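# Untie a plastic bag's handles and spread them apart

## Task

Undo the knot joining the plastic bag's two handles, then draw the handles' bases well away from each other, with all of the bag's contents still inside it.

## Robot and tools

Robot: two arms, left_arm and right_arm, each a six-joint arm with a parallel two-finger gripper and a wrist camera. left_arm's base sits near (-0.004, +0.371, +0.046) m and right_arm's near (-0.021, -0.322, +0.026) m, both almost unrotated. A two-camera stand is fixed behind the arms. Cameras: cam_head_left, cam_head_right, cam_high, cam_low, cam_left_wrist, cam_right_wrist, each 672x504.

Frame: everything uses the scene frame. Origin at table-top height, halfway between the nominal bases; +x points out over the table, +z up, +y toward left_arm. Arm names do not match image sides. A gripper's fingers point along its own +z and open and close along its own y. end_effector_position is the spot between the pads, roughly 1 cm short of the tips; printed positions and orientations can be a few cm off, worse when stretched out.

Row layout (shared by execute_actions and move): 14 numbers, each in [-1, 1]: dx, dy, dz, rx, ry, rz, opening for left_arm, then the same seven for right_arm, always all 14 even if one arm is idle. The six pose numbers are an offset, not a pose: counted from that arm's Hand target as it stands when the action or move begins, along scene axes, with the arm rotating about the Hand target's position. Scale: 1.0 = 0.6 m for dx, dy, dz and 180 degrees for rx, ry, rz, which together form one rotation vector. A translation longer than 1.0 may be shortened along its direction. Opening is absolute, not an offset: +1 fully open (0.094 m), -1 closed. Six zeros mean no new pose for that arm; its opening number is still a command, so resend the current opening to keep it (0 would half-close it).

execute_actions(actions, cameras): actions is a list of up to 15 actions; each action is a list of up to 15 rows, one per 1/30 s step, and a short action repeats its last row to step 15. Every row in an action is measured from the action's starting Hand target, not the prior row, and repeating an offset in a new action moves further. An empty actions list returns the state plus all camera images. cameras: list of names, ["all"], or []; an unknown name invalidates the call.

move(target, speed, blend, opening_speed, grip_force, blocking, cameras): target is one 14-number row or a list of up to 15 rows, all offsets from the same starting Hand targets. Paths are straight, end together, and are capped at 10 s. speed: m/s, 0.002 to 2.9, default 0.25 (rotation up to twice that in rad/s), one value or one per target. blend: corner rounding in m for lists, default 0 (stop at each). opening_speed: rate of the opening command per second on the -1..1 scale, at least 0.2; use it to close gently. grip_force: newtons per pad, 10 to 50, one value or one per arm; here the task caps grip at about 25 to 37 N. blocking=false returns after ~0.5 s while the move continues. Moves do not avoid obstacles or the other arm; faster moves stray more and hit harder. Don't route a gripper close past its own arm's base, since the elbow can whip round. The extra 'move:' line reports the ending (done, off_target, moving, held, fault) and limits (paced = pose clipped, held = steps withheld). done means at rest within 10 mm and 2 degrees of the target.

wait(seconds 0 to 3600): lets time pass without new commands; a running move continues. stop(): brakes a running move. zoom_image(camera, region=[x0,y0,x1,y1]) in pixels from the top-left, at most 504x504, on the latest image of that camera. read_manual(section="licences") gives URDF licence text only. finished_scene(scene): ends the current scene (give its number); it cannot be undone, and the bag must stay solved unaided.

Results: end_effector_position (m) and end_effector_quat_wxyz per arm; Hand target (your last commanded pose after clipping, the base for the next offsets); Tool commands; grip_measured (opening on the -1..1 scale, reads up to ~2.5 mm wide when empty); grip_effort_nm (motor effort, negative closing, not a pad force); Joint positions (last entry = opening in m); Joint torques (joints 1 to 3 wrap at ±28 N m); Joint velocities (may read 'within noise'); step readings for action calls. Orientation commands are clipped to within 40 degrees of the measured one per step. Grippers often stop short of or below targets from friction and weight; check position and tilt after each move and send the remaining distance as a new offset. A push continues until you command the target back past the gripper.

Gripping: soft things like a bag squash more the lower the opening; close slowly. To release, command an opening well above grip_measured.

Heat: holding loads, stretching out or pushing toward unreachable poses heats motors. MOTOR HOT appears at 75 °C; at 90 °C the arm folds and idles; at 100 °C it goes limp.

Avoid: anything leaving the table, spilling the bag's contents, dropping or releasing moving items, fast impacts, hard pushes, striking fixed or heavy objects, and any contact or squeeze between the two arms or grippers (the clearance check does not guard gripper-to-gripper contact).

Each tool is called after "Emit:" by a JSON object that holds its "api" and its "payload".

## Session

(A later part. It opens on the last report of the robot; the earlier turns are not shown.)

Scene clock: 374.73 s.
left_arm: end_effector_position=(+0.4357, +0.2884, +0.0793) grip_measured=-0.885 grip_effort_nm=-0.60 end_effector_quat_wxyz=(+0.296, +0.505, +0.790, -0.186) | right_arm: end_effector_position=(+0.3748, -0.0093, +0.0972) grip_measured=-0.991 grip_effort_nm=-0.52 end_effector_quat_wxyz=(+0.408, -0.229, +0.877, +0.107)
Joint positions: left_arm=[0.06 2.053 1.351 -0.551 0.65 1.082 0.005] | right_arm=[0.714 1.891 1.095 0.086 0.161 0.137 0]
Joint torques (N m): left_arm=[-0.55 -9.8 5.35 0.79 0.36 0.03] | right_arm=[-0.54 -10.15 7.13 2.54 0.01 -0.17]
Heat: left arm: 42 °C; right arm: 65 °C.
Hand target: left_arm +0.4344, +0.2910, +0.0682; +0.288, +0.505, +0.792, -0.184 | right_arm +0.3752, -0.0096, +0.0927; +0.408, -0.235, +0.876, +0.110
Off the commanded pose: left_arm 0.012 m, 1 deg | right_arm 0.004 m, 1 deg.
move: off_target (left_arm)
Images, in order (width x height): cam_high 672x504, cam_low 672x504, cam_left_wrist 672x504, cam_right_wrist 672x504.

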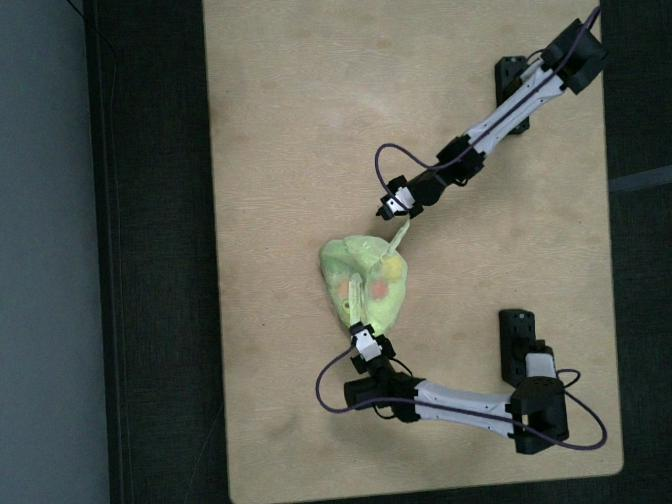

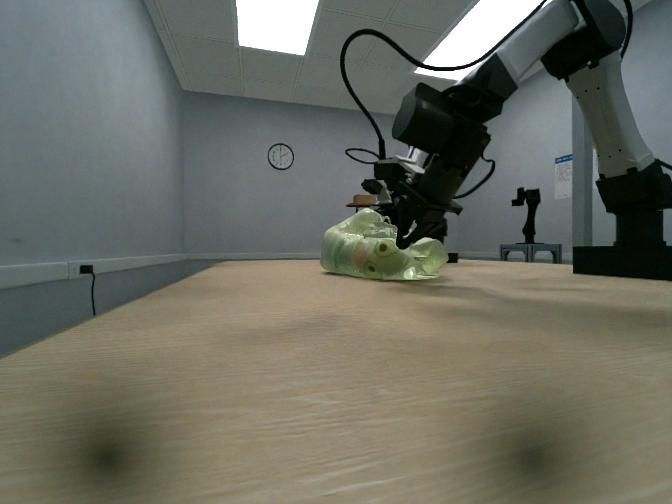

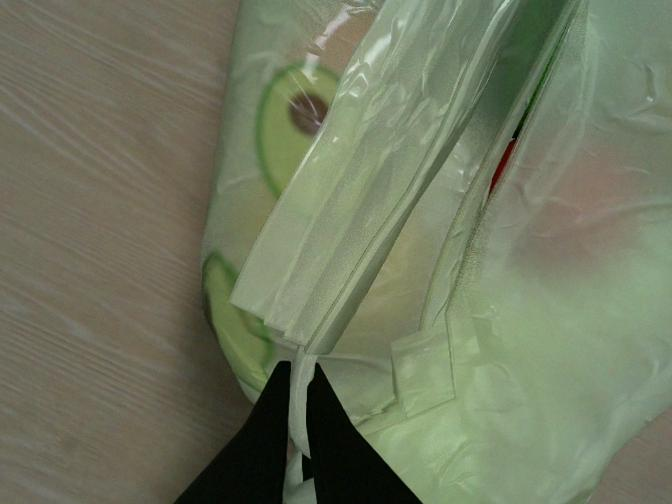

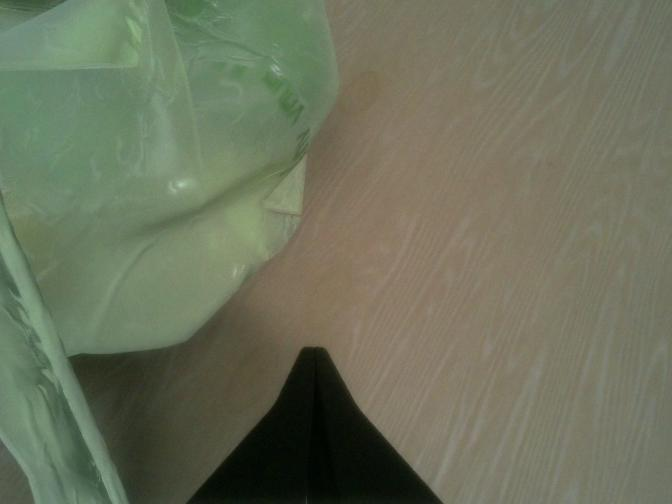

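Emit:
{"api": "move", "payload": {"target": [[0,0,0,0,0,0,-1,-0.04,0,0.14,0,0,0,-0.3],[0,0,0,0,0,0,-1,-0.052,0.126,0.162,-0.0358,0.0427,0.1107,-0.1]], "speed": 0.2, "blend": 0.02, "cameras": ["cam_right_wrist"]}}

Scene clock: 384.50 s.
left_arm: end_effector_position=(+0.4358, +0.2884, +0.0793) grip_measured=-0.885 grip_effort_nm=-0.60 end_effector_quat_wxyz=(+0.296, +0.505, +0.790, -0.185) | right_arm: end_effector_position=(+0.3453, +0.0597, +0.1891) grip_measured=-0.102 grip_effort_nm=0.08 end_effector_quat_wxyz=(+0.314, -0.387, +0.855, +0.140)
Joint positions: left_arm=[0.06 2.053 1.351 -0.551 0.65 1.082 0.005] | right_arm=[0.785 1.946 1.678 -0.601 -0.034 -0.044 0.042]
Joint torques (N m): left_arm=[-0.58 -9.81 5.37 0.79 0.36 0.03] | right_arm=[0.42 -10.47 11.55 1.88 -0.08 -0.16]
Heat: left arm: 43 °C; right arm: 64 °C.
Hand target: left_arm +0.4344, +0.2910, +0.0682; +0.288, +0.505, +0.792, -0.184 | right_arm +0.3441, +0.0660, +0.1901; +0.310, -0.397, +0.852, +0.145
Off the commanded pose: left_arm 0.012 m, 1 deg | right_arm 0.007 m, 1 deg.
move: done

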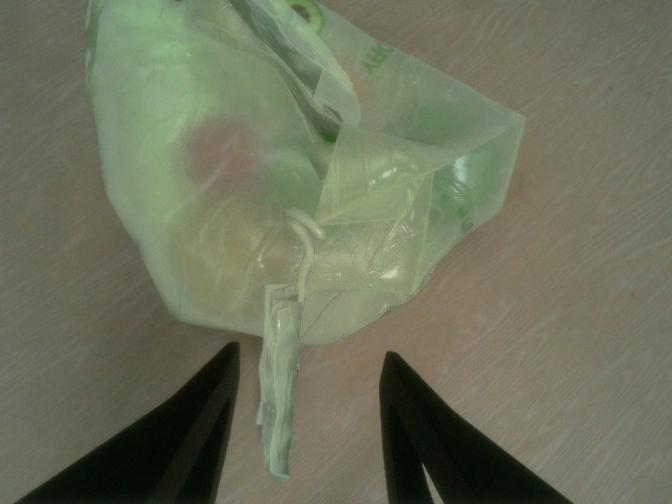

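Emit:
{"api": "move", "payload": {"target": [[0,0,0,0,0,0,-1,0.05,0.05,-0.105,0,0,0,-0.3]], "speed": 0.15, "cameras": ["cam_right_wrist"]}}

Scene clock: 389.17 s.
left_arm: end_effector_position=(+0.4358, +0.2884, +0.0793) grip_measured=-0.885 grip_effort_nm=-0.60 end_effector_quat_wxyz=(+0.296, +0.505, +0.790, -0.185) | right_arm: end_effector_position=(+0.3701, +0.0850, +0.1211) grip_measured=-0.299 grip_effort_nm=-0.08 end_effector_quat_wxyz=(+0.298, -0.390, +0.861, +0.134)
Joint positions: left_arm=[0.06 2.053 1.351 -0.551 0.65 1.082 0.005] | right_arm=[0.785 2.145 1.724 -0.485 -0.034 -0.046 0.033]
Joint torques (N m): left_arm=[-0.58 -9.8 5.37 0.79 0.36 0.03] | right_arm=[0.34 -12.38 11.28 2.25 -0.1 -0.15]
Heat: left arm: 44 °C; right arm: 64 °C.
Hand target: left_arm +0.4344, +0.2910, +0.0682; +0.288, +0.505, +0.792, -0.184 | right_arm +0.3740, +0.0960, +0.1269; +0.310, -0.397, +0.852, +0.145
Off the commanded pose: left_arm 0.011 m, 1 deg | right_arm 0.013 m, 2 deg.
move: off_target (right_arm)

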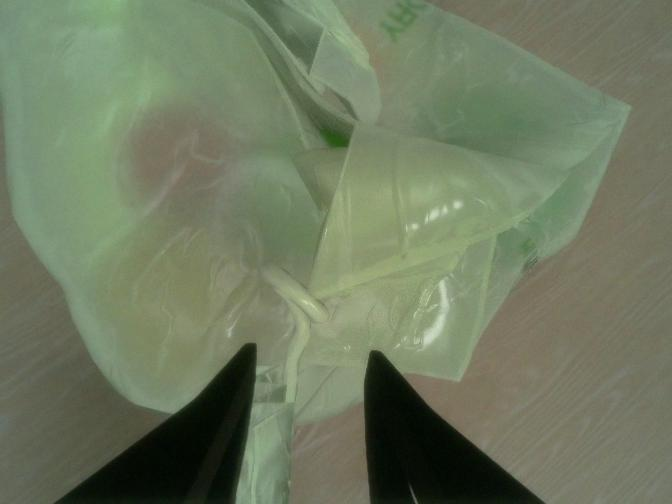

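Emit:
{"api": "move", "payload": {"target": [[0,0,0,0,0,0,-1,0.028,0.033,-0.033,0,0,0,-0.3],[0,0,0,0,0,0,-1,0.028,0.033,-0.033,0,0,0,-1]], "speed": 0.1, "opening_speed": 0.6, "cameras": ["cam_right_wrist"]}}

Scene clock: 395.10 s.
left_arm: end_effector_position=(+0.4358, +0.2884, +0.0793) grip_measured=-0.885 grip_effort_nm=-0.60 end_effector_quat_wxyz=(+0.296, +0.505, +0.790, -0.185) | right_arm: end_effector_position=(+0.3889, +0.1061, +0.1037) grip_measured=-0.905 grip_effort_nm=-0.56 end_effector_quat_wxyz=(+0.302, -0.391, +0.859, +0.137)
Joint positions: left_arm=[0.06 2.053 1.351 -0.551 0.65 1.082 0.005] | right_arm=[0.787 2.268 1.848 -0.475 -0.034 -0.046 0.004]
Joint torques (N m): left_arm=[-0.59 -9.8 5.37 0.78 0.36 0.04] | right_arm=[0.44 -13.3 11.32 2.15 -0.07 -0.12]
Heat: left arm: 44 °C; right arm: 64 °C.
Hand target: left_arm +0.4344, +0.2910, +0.0682; +0.288, +0.505, +0.792, -0.184 | right_arm +0.3909, +0.1158, +0.1073; +0.310, -0.397, +0.852, +0.145
Off the commanded pose: left_arm 0.011 m, 1 deg | right_arm 0.010 m, 2 deg.
move: done

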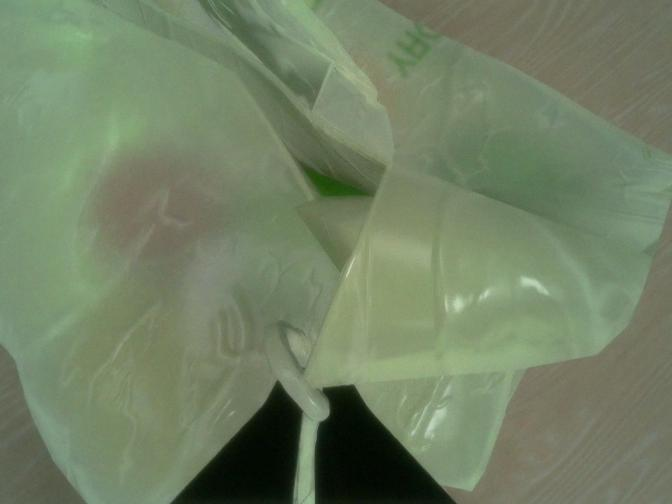

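Emit:
{"api": "move", "payload": {"target": [[0,0,0,0,0,0,-1,-0.01,-0.05,0.05,0,0,0,-1],[0,0,0,0,0,0,-1,-0.03,-0.15,0.05,0,0,0,-1]], "speed": 0.1, "blend": 0.02, "cameras": ["cam_right_wrist","cam_high"]}}

Emit:
{"api": "zoom_image", "payload": {"camera": "cam_high", "region": [290, 180, 450, 350]}}

Scene clock: 399.53 s.
left_arm: end_effector_position=(+0.4358, +0.2884, +0.0793) grip_measured=-0.885 grip_effort_nm=-0.60 end_effector_quat_wxyz=(+0.296, +0.505, +0.790, -0.185) | right_arm: end_effector_position=(+0.3720, +0.0268, +0.1212) grip_measured=-0.905 grip_effort_nm=-0.56 end_effector_quat_wxyz=(+0.292, -0.395, +0.860, +0.138)
Joint positions: left_arm=[0.06 2.053 1.351 -0.551 0.65 1.082 0.005] | right_arm=[0.679 2.005 1.519 -0.434 -0.112 -0.135 0.004]
Joint torques (N m): left_arm=[-0.57 -9.78 5.37 0.79 0.36 0.04] | right_arm=[-0.59 -16.35 7.32 2.18 -0.1 -0.14]
Heat: left arm: 44 °C; right arm: 66 °C.
Hand target: left_arm +0.4344, +0.2910, +0.0682; +0.288, +0.505, +0.792, -0.184 | right_arm +0.3728, +0.0258, +0.1373; +0.310, -0.397, +0.852, +0.145
Off the commanded pose: left_arm 0.012 m, 1 deg | right_arm 0.016 m, 2 deg.
move: off_target (right_arm)
Images, in order (width x height): cam_high 672x504, cam_right_wrist 672x504.

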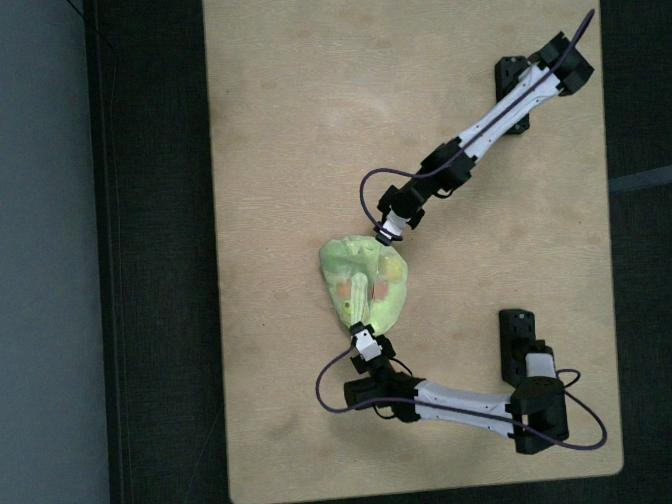

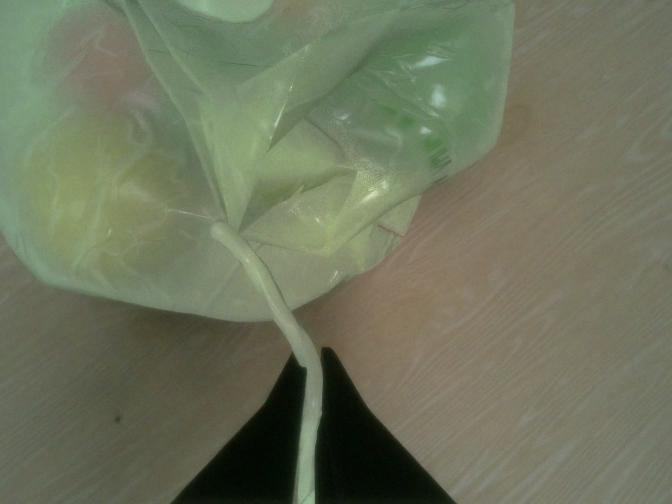

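Scaled by 2.965 from the camera's image (finer frame: 960x720).

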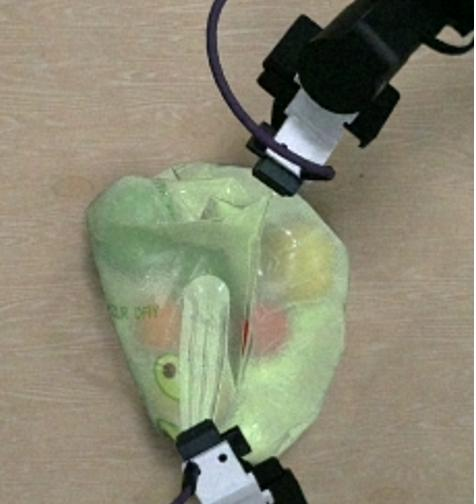

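Emit:
{"api": "move", "payload": {"target": [[0,0,0,0,0,0,-1,-0.015,-0.1,-0.02,0,0,0,-1],[0,0,0,0,0,0,-1,-0.015,-0.1,-0.1,0,0,0,-1]], "speed": 0.1, "blend": 0.02, "cameras": ["cam_right_wrist","cam_high","cam_left_wrist"]}}

Emit:
{"api": "zoom_image", "payload": {"camera": "cam_high", "region": [290, 180, 450, 350]}}

Scene clock: 403.83 s.
left_arm: end_effector_position=(+0.4312, +0.2703, +0.0870) grip_measured=-0.885 grip_effort_nm=-0.60 end_effector_quat_wxyz=(+0.310, +0.510, +0.772, -0.220) | right_arm: end_effector_position=(+0.3614, -0.0133, +0.0969) grip_measured=-0.905 grip_effort_nm=-0.56 end_effector_quat_wxyz=(+0.332, -0.408, +0.834, +0.170)
Joint positions: left_arm=[0.043 2.053 1.351 -0.555 0.726 1.082 0.005] | right_arm=[0.59 1.883 1.176 -0.127 -0.225 -0.223 0.004]
Joint torques (N m): left_arm=[1.29 -10.02 5.31 0.76 -0.33 0.06] | right_arm=[-2.36 -9.61 6.38 1.78 0.3 -0.13]
Heat: left arm: 44 °C; right arm: 67 °C.
Hand target: left_arm +0.4344, +0.2911, +0.0682; +0.288, +0.505, +0.792, -0.184 | right_arm +0.3639, -0.0342, +0.0772; +0.310, -0.397, +0.852, +0.145
Off the commanded pose: left_arm 0.028 m, 5 deg | right_arm 0.029 m, 5 deg.
move: off_target (right_arm)
Images, in order (width x height): cam_high 672x504, cam_left_wrist 672x504, cam_right_wrist 672x504.

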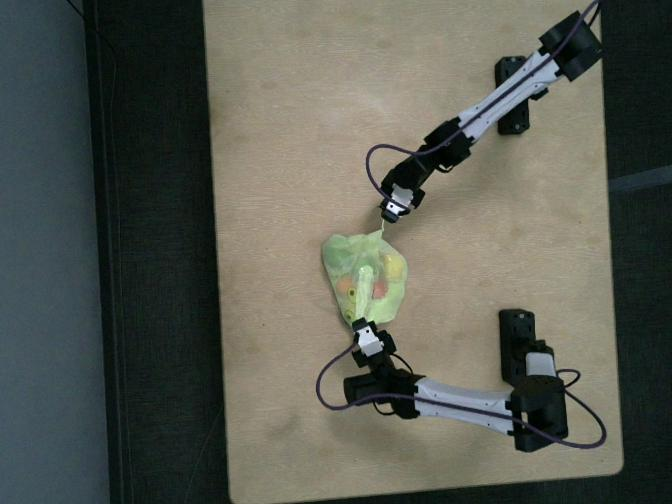

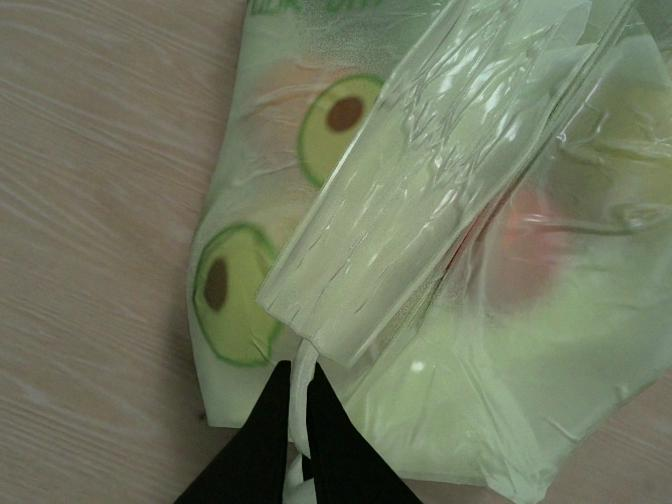

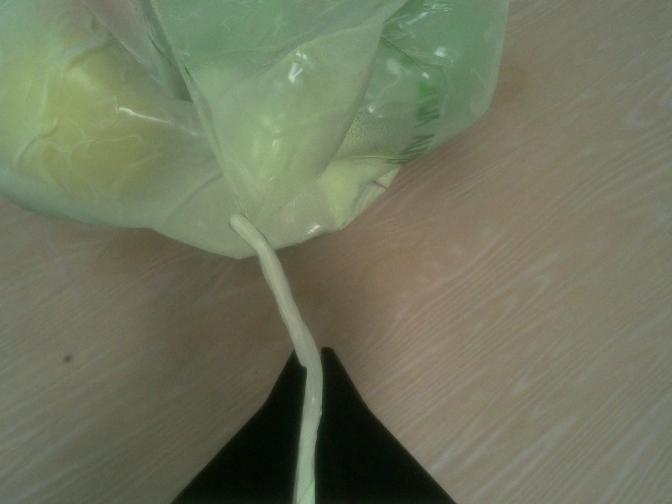

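Scaled by 2.965 from the camera's image (finer frame: 960x720).

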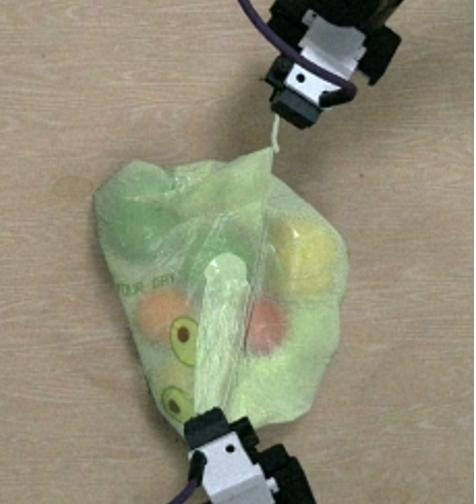

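Emit:
{"api": "move", "payload": {"target": [[0,-0.008,-0.045,0,0,0,-1,0.01,0.015,-0.058,0,0,0,-1]], "speed": 0.1, "cameras": ["cam_right_wrist","cam_low","cam_left_wrist"]}}

Emit:
{"api": "zoom_image", "payload": {"camera": "cam_low", "region": [270, 140, 520, 310]}}

Scene clock: 408.47 s.
left_arm: end_effector_position=(+0.4304, +0.2729, +0.0588) grip_measured=-0.885 grip_effort_nm=-0.60 end_effector_quat_wxyz=(+0.304, +0.509, +0.777, -0.213) | right_arm: end_effector_position=(+0.3674, -0.0092, +0.0582) grip_measured=-0.905 grip_effort_nm=-0.56 end_effector_quat_wxyz=(+0.325, -0.408, +0.836, +0.169)
Joint positions: left_arm=[0.043 2.098 1.304 -0.466 0.706 1.08 0.005] | right_arm=[0.59 1.987 1.157 -0.02 -0.225 -0.223 0.004]
Joint torques (N m): left_arm=[0.08 -9.63 5.2 0.94 -0.2 -0.08] | right_arm=[-1.39 -10.21 6.48 1.89 0.37 -0.03]
Heat: left arm: 45 °C; right arm: 67 °C.
Hand target: left_arm +0.4345, +0.2864, +0.0413; +0.288, +0.505, +0.792, -0.184 | right_arm +0.3699, -0.0252, +0.0425; +0.310, -0.397, +0.852, +0.145
Off the commanded pose: left_arm 0.022 m, 4 deg | right_arm 0.023 m, 4 deg.
move: off_target (left_arm, right_arm)
Images, in order (width x height): cam_low 672x504, cam_left_wrist 672x504, cam_right_wrist 672x504.

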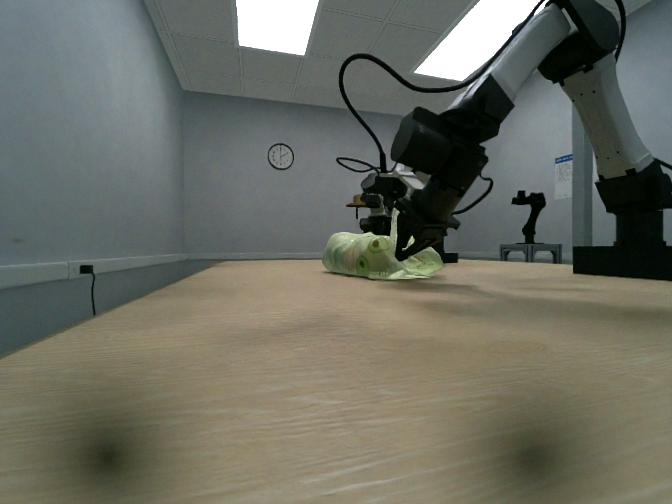

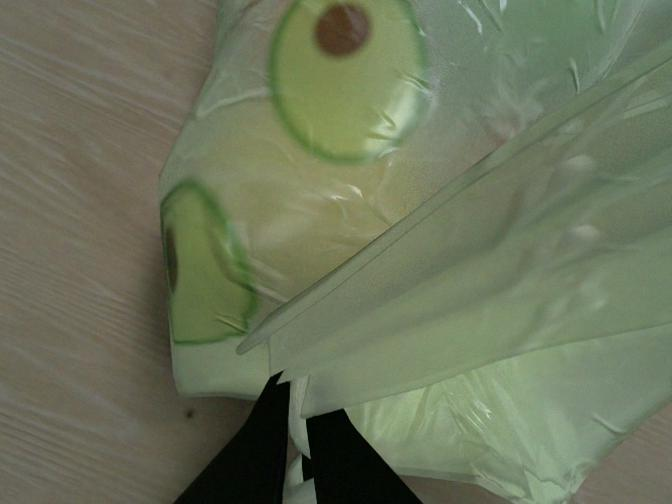

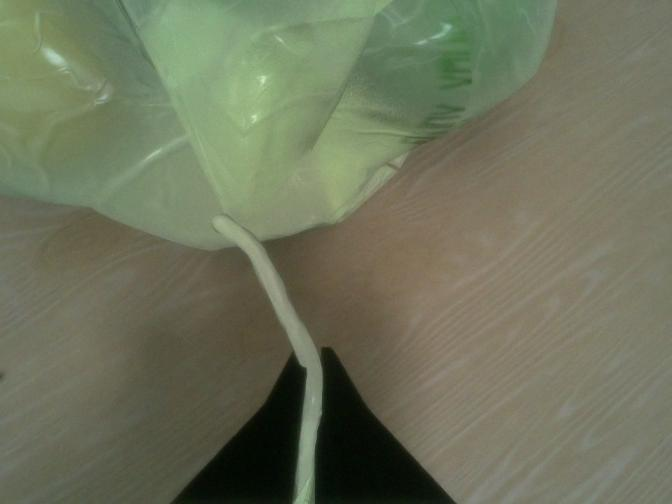

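Scaled by 2.016 from the camera's image (finer frame: 960x720).

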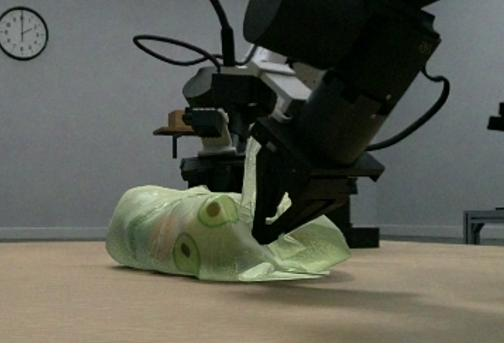

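Emit:
{"api": "move", "payload": {"target": [[0,-0.02,-0.037,0,0,0,-1,0,0.03,-0.03,0,0,0,-1],[0,-0.05,-0.037,0,0,0,-1,0,0.06,-0.03,0,0,0,-1]], "speed": 0.06, "cameras": ["cam_right_wrist","cam_left_wrist"]}}

Emit:
{"api": "execute_actions", "payload": {"actions": [], "cameras": ["cam_low","cam_high"]}}

Emit:
{"api": "zoom_image", "payload": {"camera": "cam_high", "region": [290, 180, 450, 350]}}

Emit:
{"api": "zoom_image", "payload": {"camera": "cam_low", "region": [270, 140, 520, 310]}}

Scene clock: 413.67 s.
left_arm: end_effector_position=(+0.4382, +0.2563, +0.0321) grip_measured=-0.885 grip_effort_nm=-0.60 end_effector_quat_wxyz=(+0.300, +0.508, +0.786, -0.183) | right_arm: end_effector_position=(+0.3670, +0.0099, +0.0279) grip_measured=-0.905 grip_effort_nm=-0.56 end_effector_quat_wxyz=(+0.316, -0.402, +0.846, +0.151)
Joint positions: left_arm=[-0.02 2.14 1.261 -0.309 0.625 0.994 0.005] | right_arm=[0.645 2.09 1.197 0.024 -0.154 -0.177 0.004]
Joint torques (N m): left_arm=[-1.35 -9.8 4.83 0.9 0.31 -0.09] | right_arm=[0.18 -10.55 9.74 1.82 0.14 0.07]
Heat: left arm: 44 °C; right arm: 66 °C.
Hand target: left_arm +0.4344, +0.2563, +0.0190; +0.288, +0.505, +0.793, -0.184 | right_arm +0.3698, +0.0107, +0.0243; +0.310, -0.397, +0.852, +0.145
Off the commanded pose: left_arm 0.013 m, 2 deg | right_arm 0.005 m, 1 deg.
move: off_target (left_arm)
Images, in order (width x height): cam_left_wrist 672x504, cam_right_wrist 672x504.

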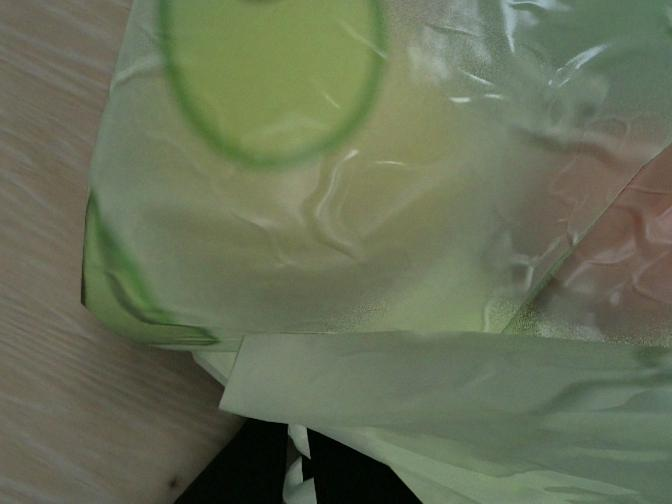

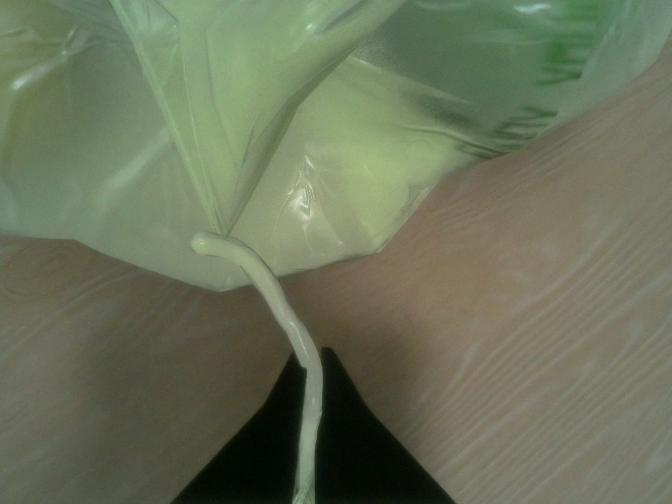

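Scene clock: 413.67 s.
left_arm: end_effector_position=(+0.4382, +0.2563, +0.0321) grip_measured=-0.885 grip_effort_nm=-0.60 end_effector_quat_wxyz=(+0.300, +0.508, +0.786, -0.183) | right_arm: end_effector_position=(+0.3670, +0.0099, +0.0279) grip_measured=-0.905 grip_effort_nm=-0.56 end_effector_quat_wxyz=(+0.316, -0.402, +0.846, +0.151)
Joint positions: left_arm=[-0.02 2.14 1.261 -0.309 0.625 0.994 0.005] | right_arm=[0.645 2.09 1.197 0.024 -0.154 -0.177 0.004]
Joint velocities: within noise
Joint torques (N m): left_arm=[-1.35 -9.8 4.83 0.9 0.31 -0.09] | right_arm=[0.18 -10.55 9.74 1.82 0.14 0.07]
Heat: left arm: 44 °C; right arm: 66 °C.
Hand target: left_arm +0.4344, +0.2563, +0.0190; +0.288, +0.505, +0.793, -0.184 | right_arm +0.3698, +0.0107, +0.0243; +0.310, -0.397, +0.852, +0.145
Tool commands: left_gripper/opening=-1.0 right_gripper/opening=-1.0
Off the commanded pose: left_arm 0.013 m, 2 deg | right_arm 0.005 m, 1 deg.
Images, in order (width x height): cam_high 672x504, cam_low 672x504.

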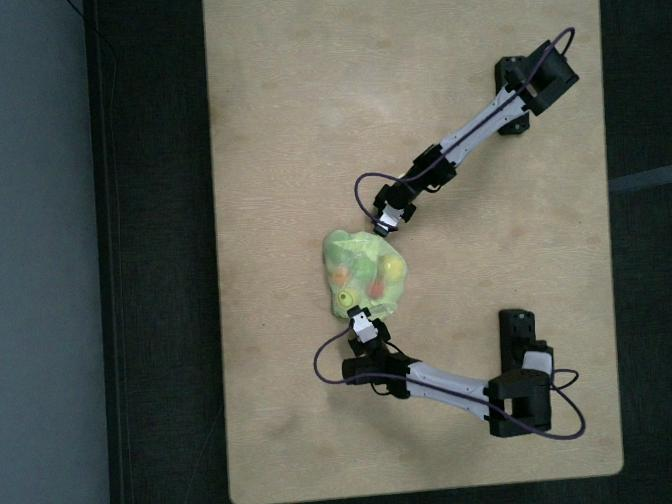

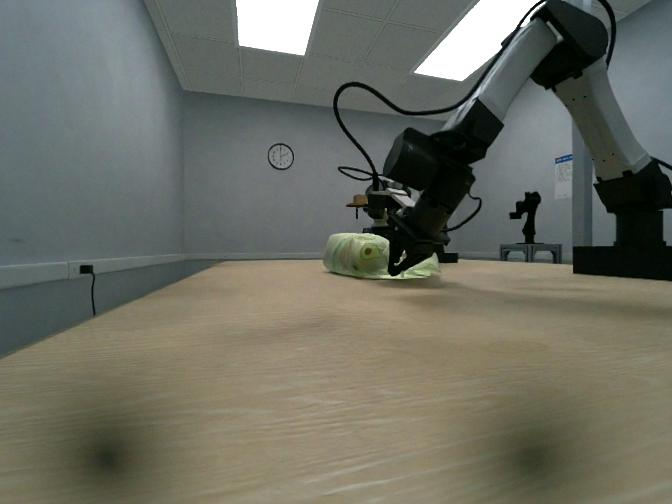

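Scaled by 2.965 from the camera's image (finer frame: 960x720).

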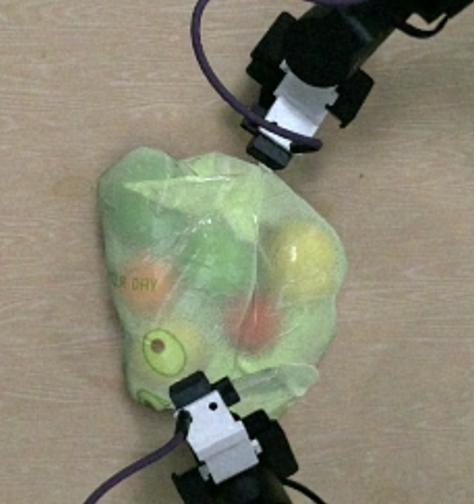

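Scaled by 2.016 from the camera's image (finer frame: 960x720).

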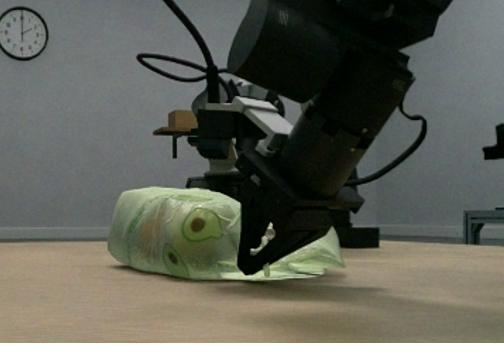

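Emit:
{"api": "move", "payload": {"target": [[0,0,0,0,0,0,-0.5,0,0,0,0,0,0,-0.5]], "opening_speed": 0.3, "cameras": ["cam_right_wrist","cam_left_wrist","cam_high","cam_low"]}}

Emit:
{"api": "zoom_image", "payload": {"camera": "cam_high", "region": [290, 180, 450, 350]}}

Scene clock: 418.23 s.
left_arm: end_effector_position=(+0.4387, +0.2571, +0.0317) grip_measured=-0.502 grip_effort_nm=0.10 end_effector_quat_wxyz=(+0.300, +0.508, +0.787, -0.181) | right_arm: end_effector_position=(+0.3667, +0.0090, +0.0272) grip_measured=-0.502 grip_effort_nm=0.08 end_effector_quat_wxyz=(+0.314, -0.402, +0.847, +0.150)
Joint positions: left_arm=[-0.02 2.14 1.261 -0.308 0.62 0.993 0.023] | right_arm=[0.645 2.09 1.197 0.019 -0.151 -0.176 0.023]
Joint torques (N m): left_arm=[-1.36 -9.8 4.86 0.89 0.35 -0.11] | right_arm=[0.27 -10.54 9.78 1.86 0.12 0.08]
Heat: left arm: 44 °C; right arm: 66 °C.
Hand target: left_arm +0.4344, +0.2563, +0.0190; +0.288, +0.505, +0.792, -0.184 | right_arm +0.3698, +0.0107, +0.0243; +0.310, -0.397, +0.852, +0.145
Off the commanded pose: left_arm 0.013 m, 2 deg | right_arm 0.005 m, 1 deg.
move: done
Images, in order (width x height): cam_high 672x504, cam_low 672x504, cam_left_wrist 672x504, cam_right_wrist 672x504.

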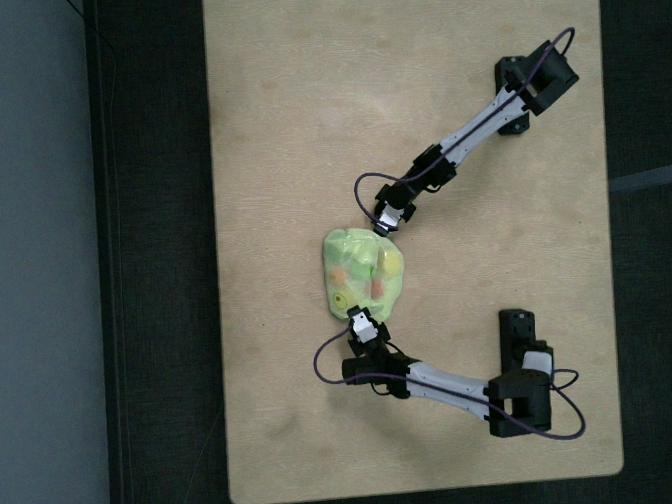

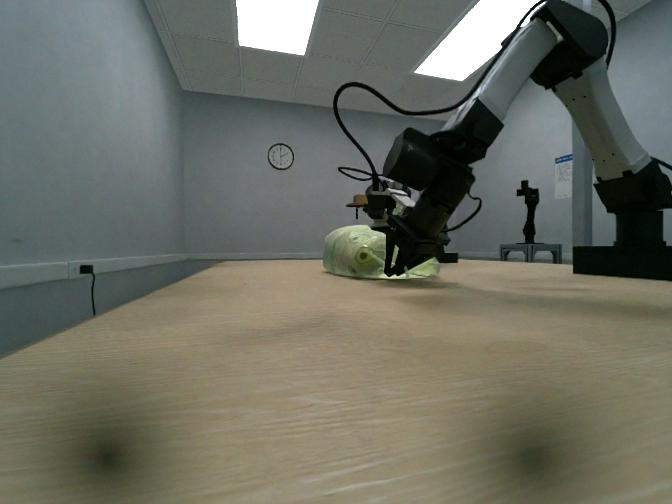

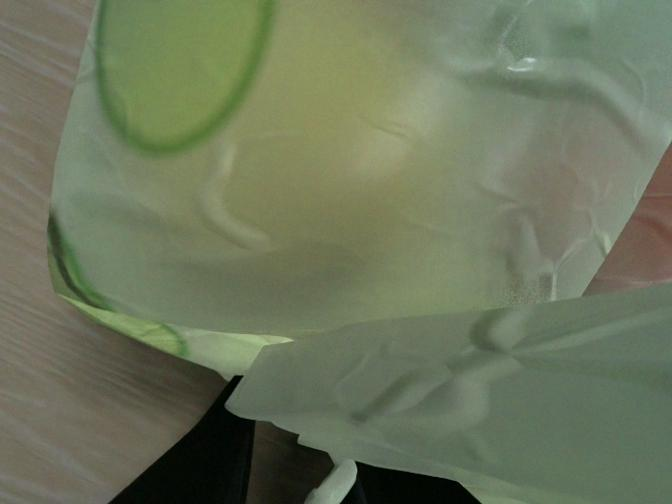

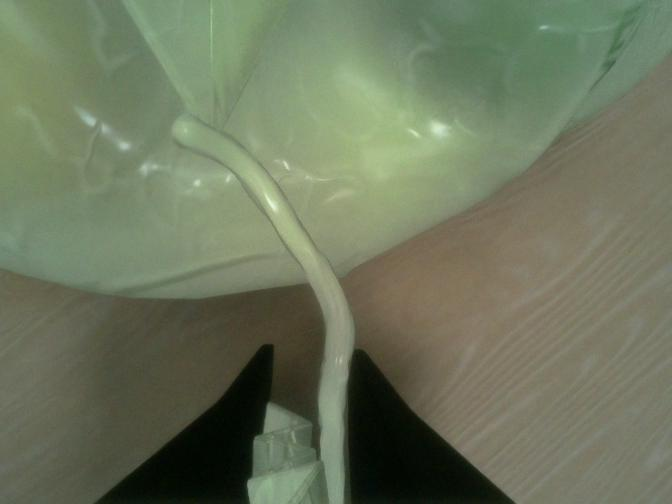

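Scaled by 2.965 from the camera's image (finer frame: 960x720).

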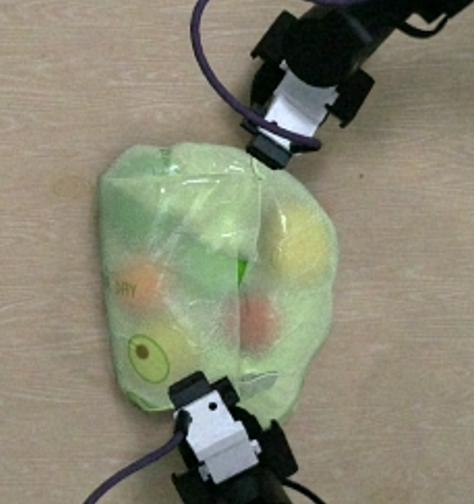

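Emit:
{"api": "move", "payload": {"target": [[-0.036,0.078,0.102,0,0,0,-0.4,-0.055,-0.066,0.102,0,0,0,-0.4]], "speed": 0.06, "cameras": ["cam_right_wrist","cam_left_wrist","cam_high","cam_low"]}}

Emit:
{"api": "zoom_image", "payload": {"camera": "cam_high", "region": [290, 180, 450, 350]}}

Scene clock: 423.83 s.
left_arm: end_effector_position=(+0.4091, +0.3019, +0.0638) grip_measured=-0.402 grip_effort_nm=0.10 end_effector_quat_wxyz=(+0.273, +0.500, +0.799, -0.192) | right_arm: end_effector_position=(+0.3401, -0.0241, +0.0797) grip_measured=-0.401 grip_effort_nm=0.08 end_effector_quat_wxyz=(+0.309, -0.394, +0.853, +0.145)
Joint positions: left_arm=[0.094 2.024 1.258 -0.561 0.643 1.124 0.028] | right_arm=[0.624 1.848 1.096 -0.136 -0.151 -0.178 0.028]
Joint torques (N m): left_arm=[-0.4 -14.11 6.54 0.43 0.54 0.01] | right_arm=[-0.59 -13.41 6.86 1.81 -0.07 -0.15]
Heat: left arm: 44 °C; right arm: 67 °C.
Hand target: left_arm +0.4128, +0.3031, +0.0802; +0.288, +0.505, +0.793, -0.184 | right_arm +0.3368, -0.0288, +0.0856; +0.310, -0.397, +0.852, +0.145
Off the commanded pose: left_arm 0.017 m, 2 deg | right_arm 0.008 m, 0 deg.
move: off_target (left_arm)
Images, in order (width x height): cam_high 672x504, cam_low 672x504, cam_left_wrist 672x504, cam_right_wrist 672x504.

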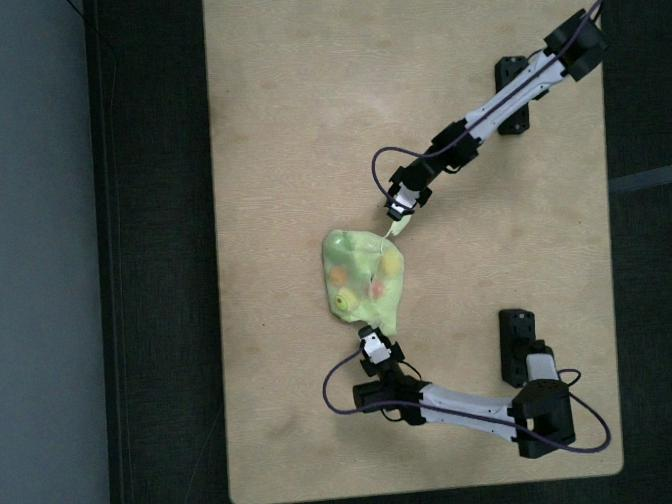

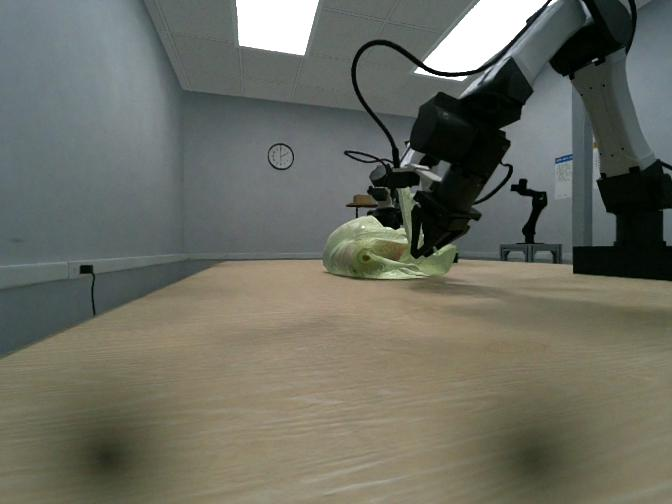

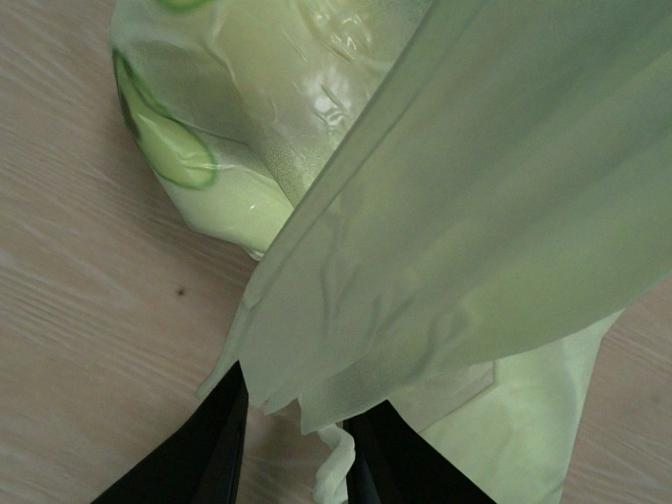

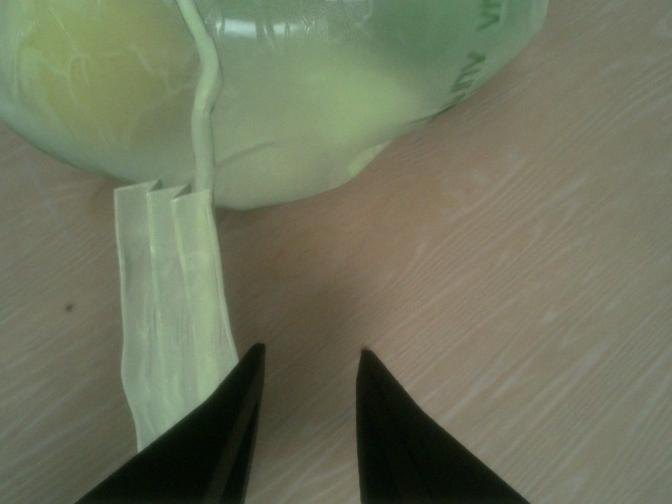

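Scaled by 2.965 from the camera's image (finer frame: 960x720).

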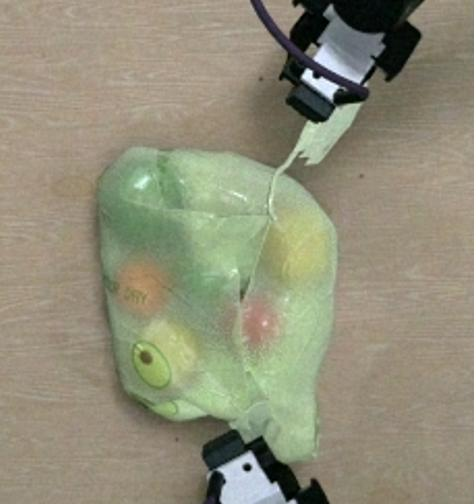

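Emit:
{"api": "move", "payload": {"target": [[-0.02,0.12,0.03,0,0,0,-0.2,-0.1,-0.1,0.12,0,0,0,-0.4]], "speed": 0.06, "cameras": ["cam_right_wrist","cam_left_wrist","cam_high","cam_low"]}}

Emit:
{"api": "zoom_image", "payload": {"camera": "cam_high", "region": [290, 180, 450, 350]}}

Emit:
{"api": "zoom_image", "payload": {"camera": "cam_low", "region": [270, 140, 520, 310]}}

Scene clock: 430.03 s.
left_arm: end_effector_position=(+0.3946, +0.3734, +0.0830) grip_measured=-0.202 grip_effort_nm=0.10 end_effector_quat_wxyz=(+0.273, +0.499, +0.799, -0.194) | right_arm: end_effector_position=(+0.2823, -0.0851, +0.1576) grip_measured=-0.401 grip_effort_nm=0.08 end_effector_quat_wxyz=(+0.314, -0.393, +0.853, +0.142)
Joint positions: left_arm=[0.292 2.024 1.352 -0.81 0.679 1.37 0.037] | right_arm=[0.574 1.426 0.972 -0.431 -0.175 -0.218 0.028]
Joint torques (N m): left_arm=[-0.58 -13.08 7.6 0.16 0.6 -0.01] | right_arm=[-0.62 -8.75 7.53 1.83 -0.17 -0.14]
Heat: left arm: 46 °C; right arm: 67 °C.
Hand target: left_arm +0.4009, +0.3752, +0.0983; +0.288, +0.505, +0.792, -0.184 | right_arm +0.2768, -0.0889, +0.1576; +0.310, -0.397, +0.852, +0.145
Off the commanded pose: left_arm 0.017 m, 2 deg | right_arm 0.007 m, 1 deg.
move: off_target (left_arm)
Images, in order (width x height): cam_high 672x504, cam_low 672x504, cam_left_wrist 672x504, cam_right_wrist 672x504.

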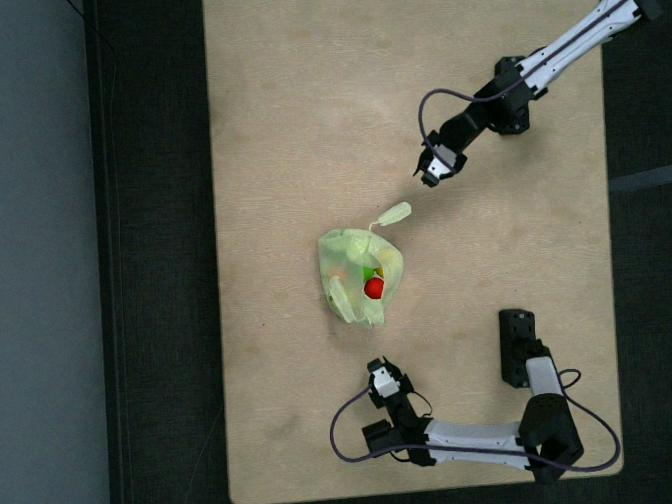

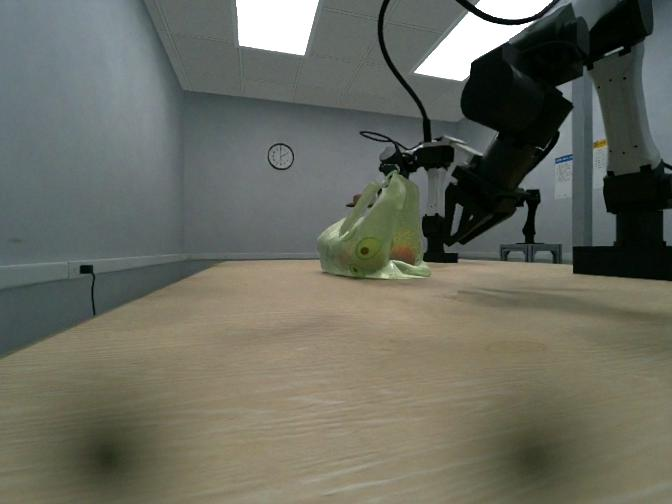

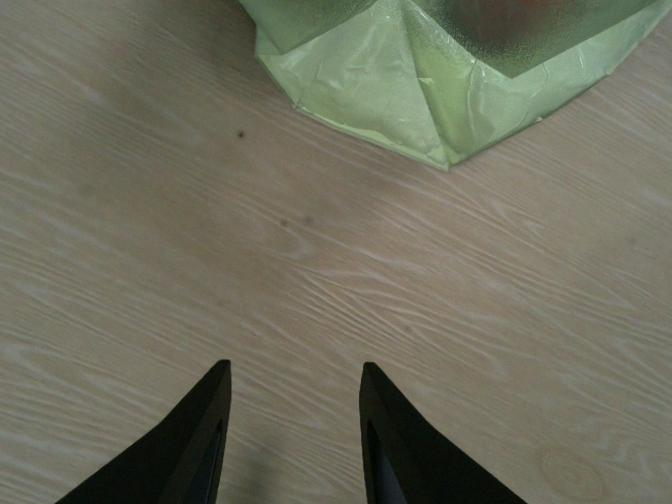

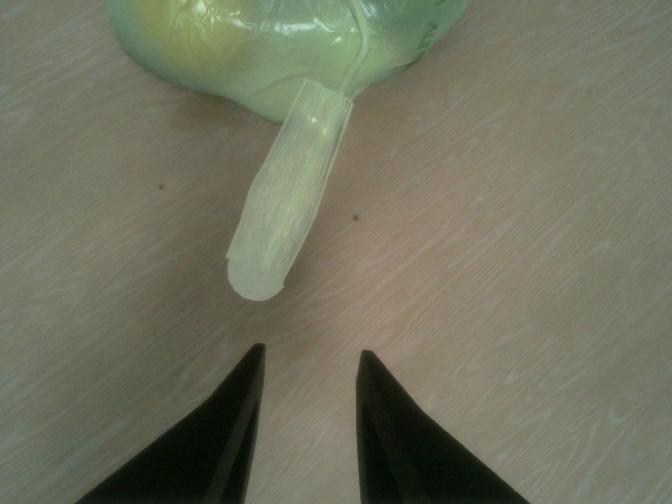

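Scaled by 2.965 from the camera's image (finer frame: 960x720).

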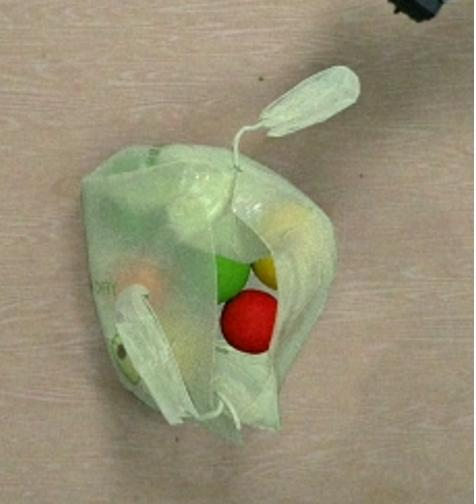

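Scaled by 2.016 from the camera's image (finer frame: 960x720).

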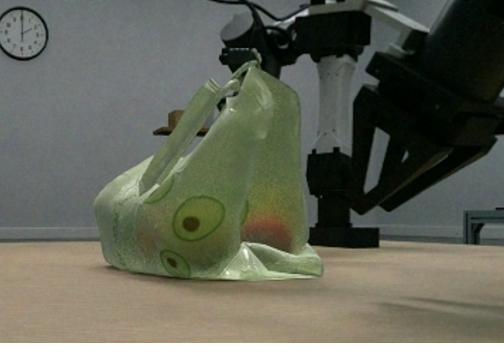

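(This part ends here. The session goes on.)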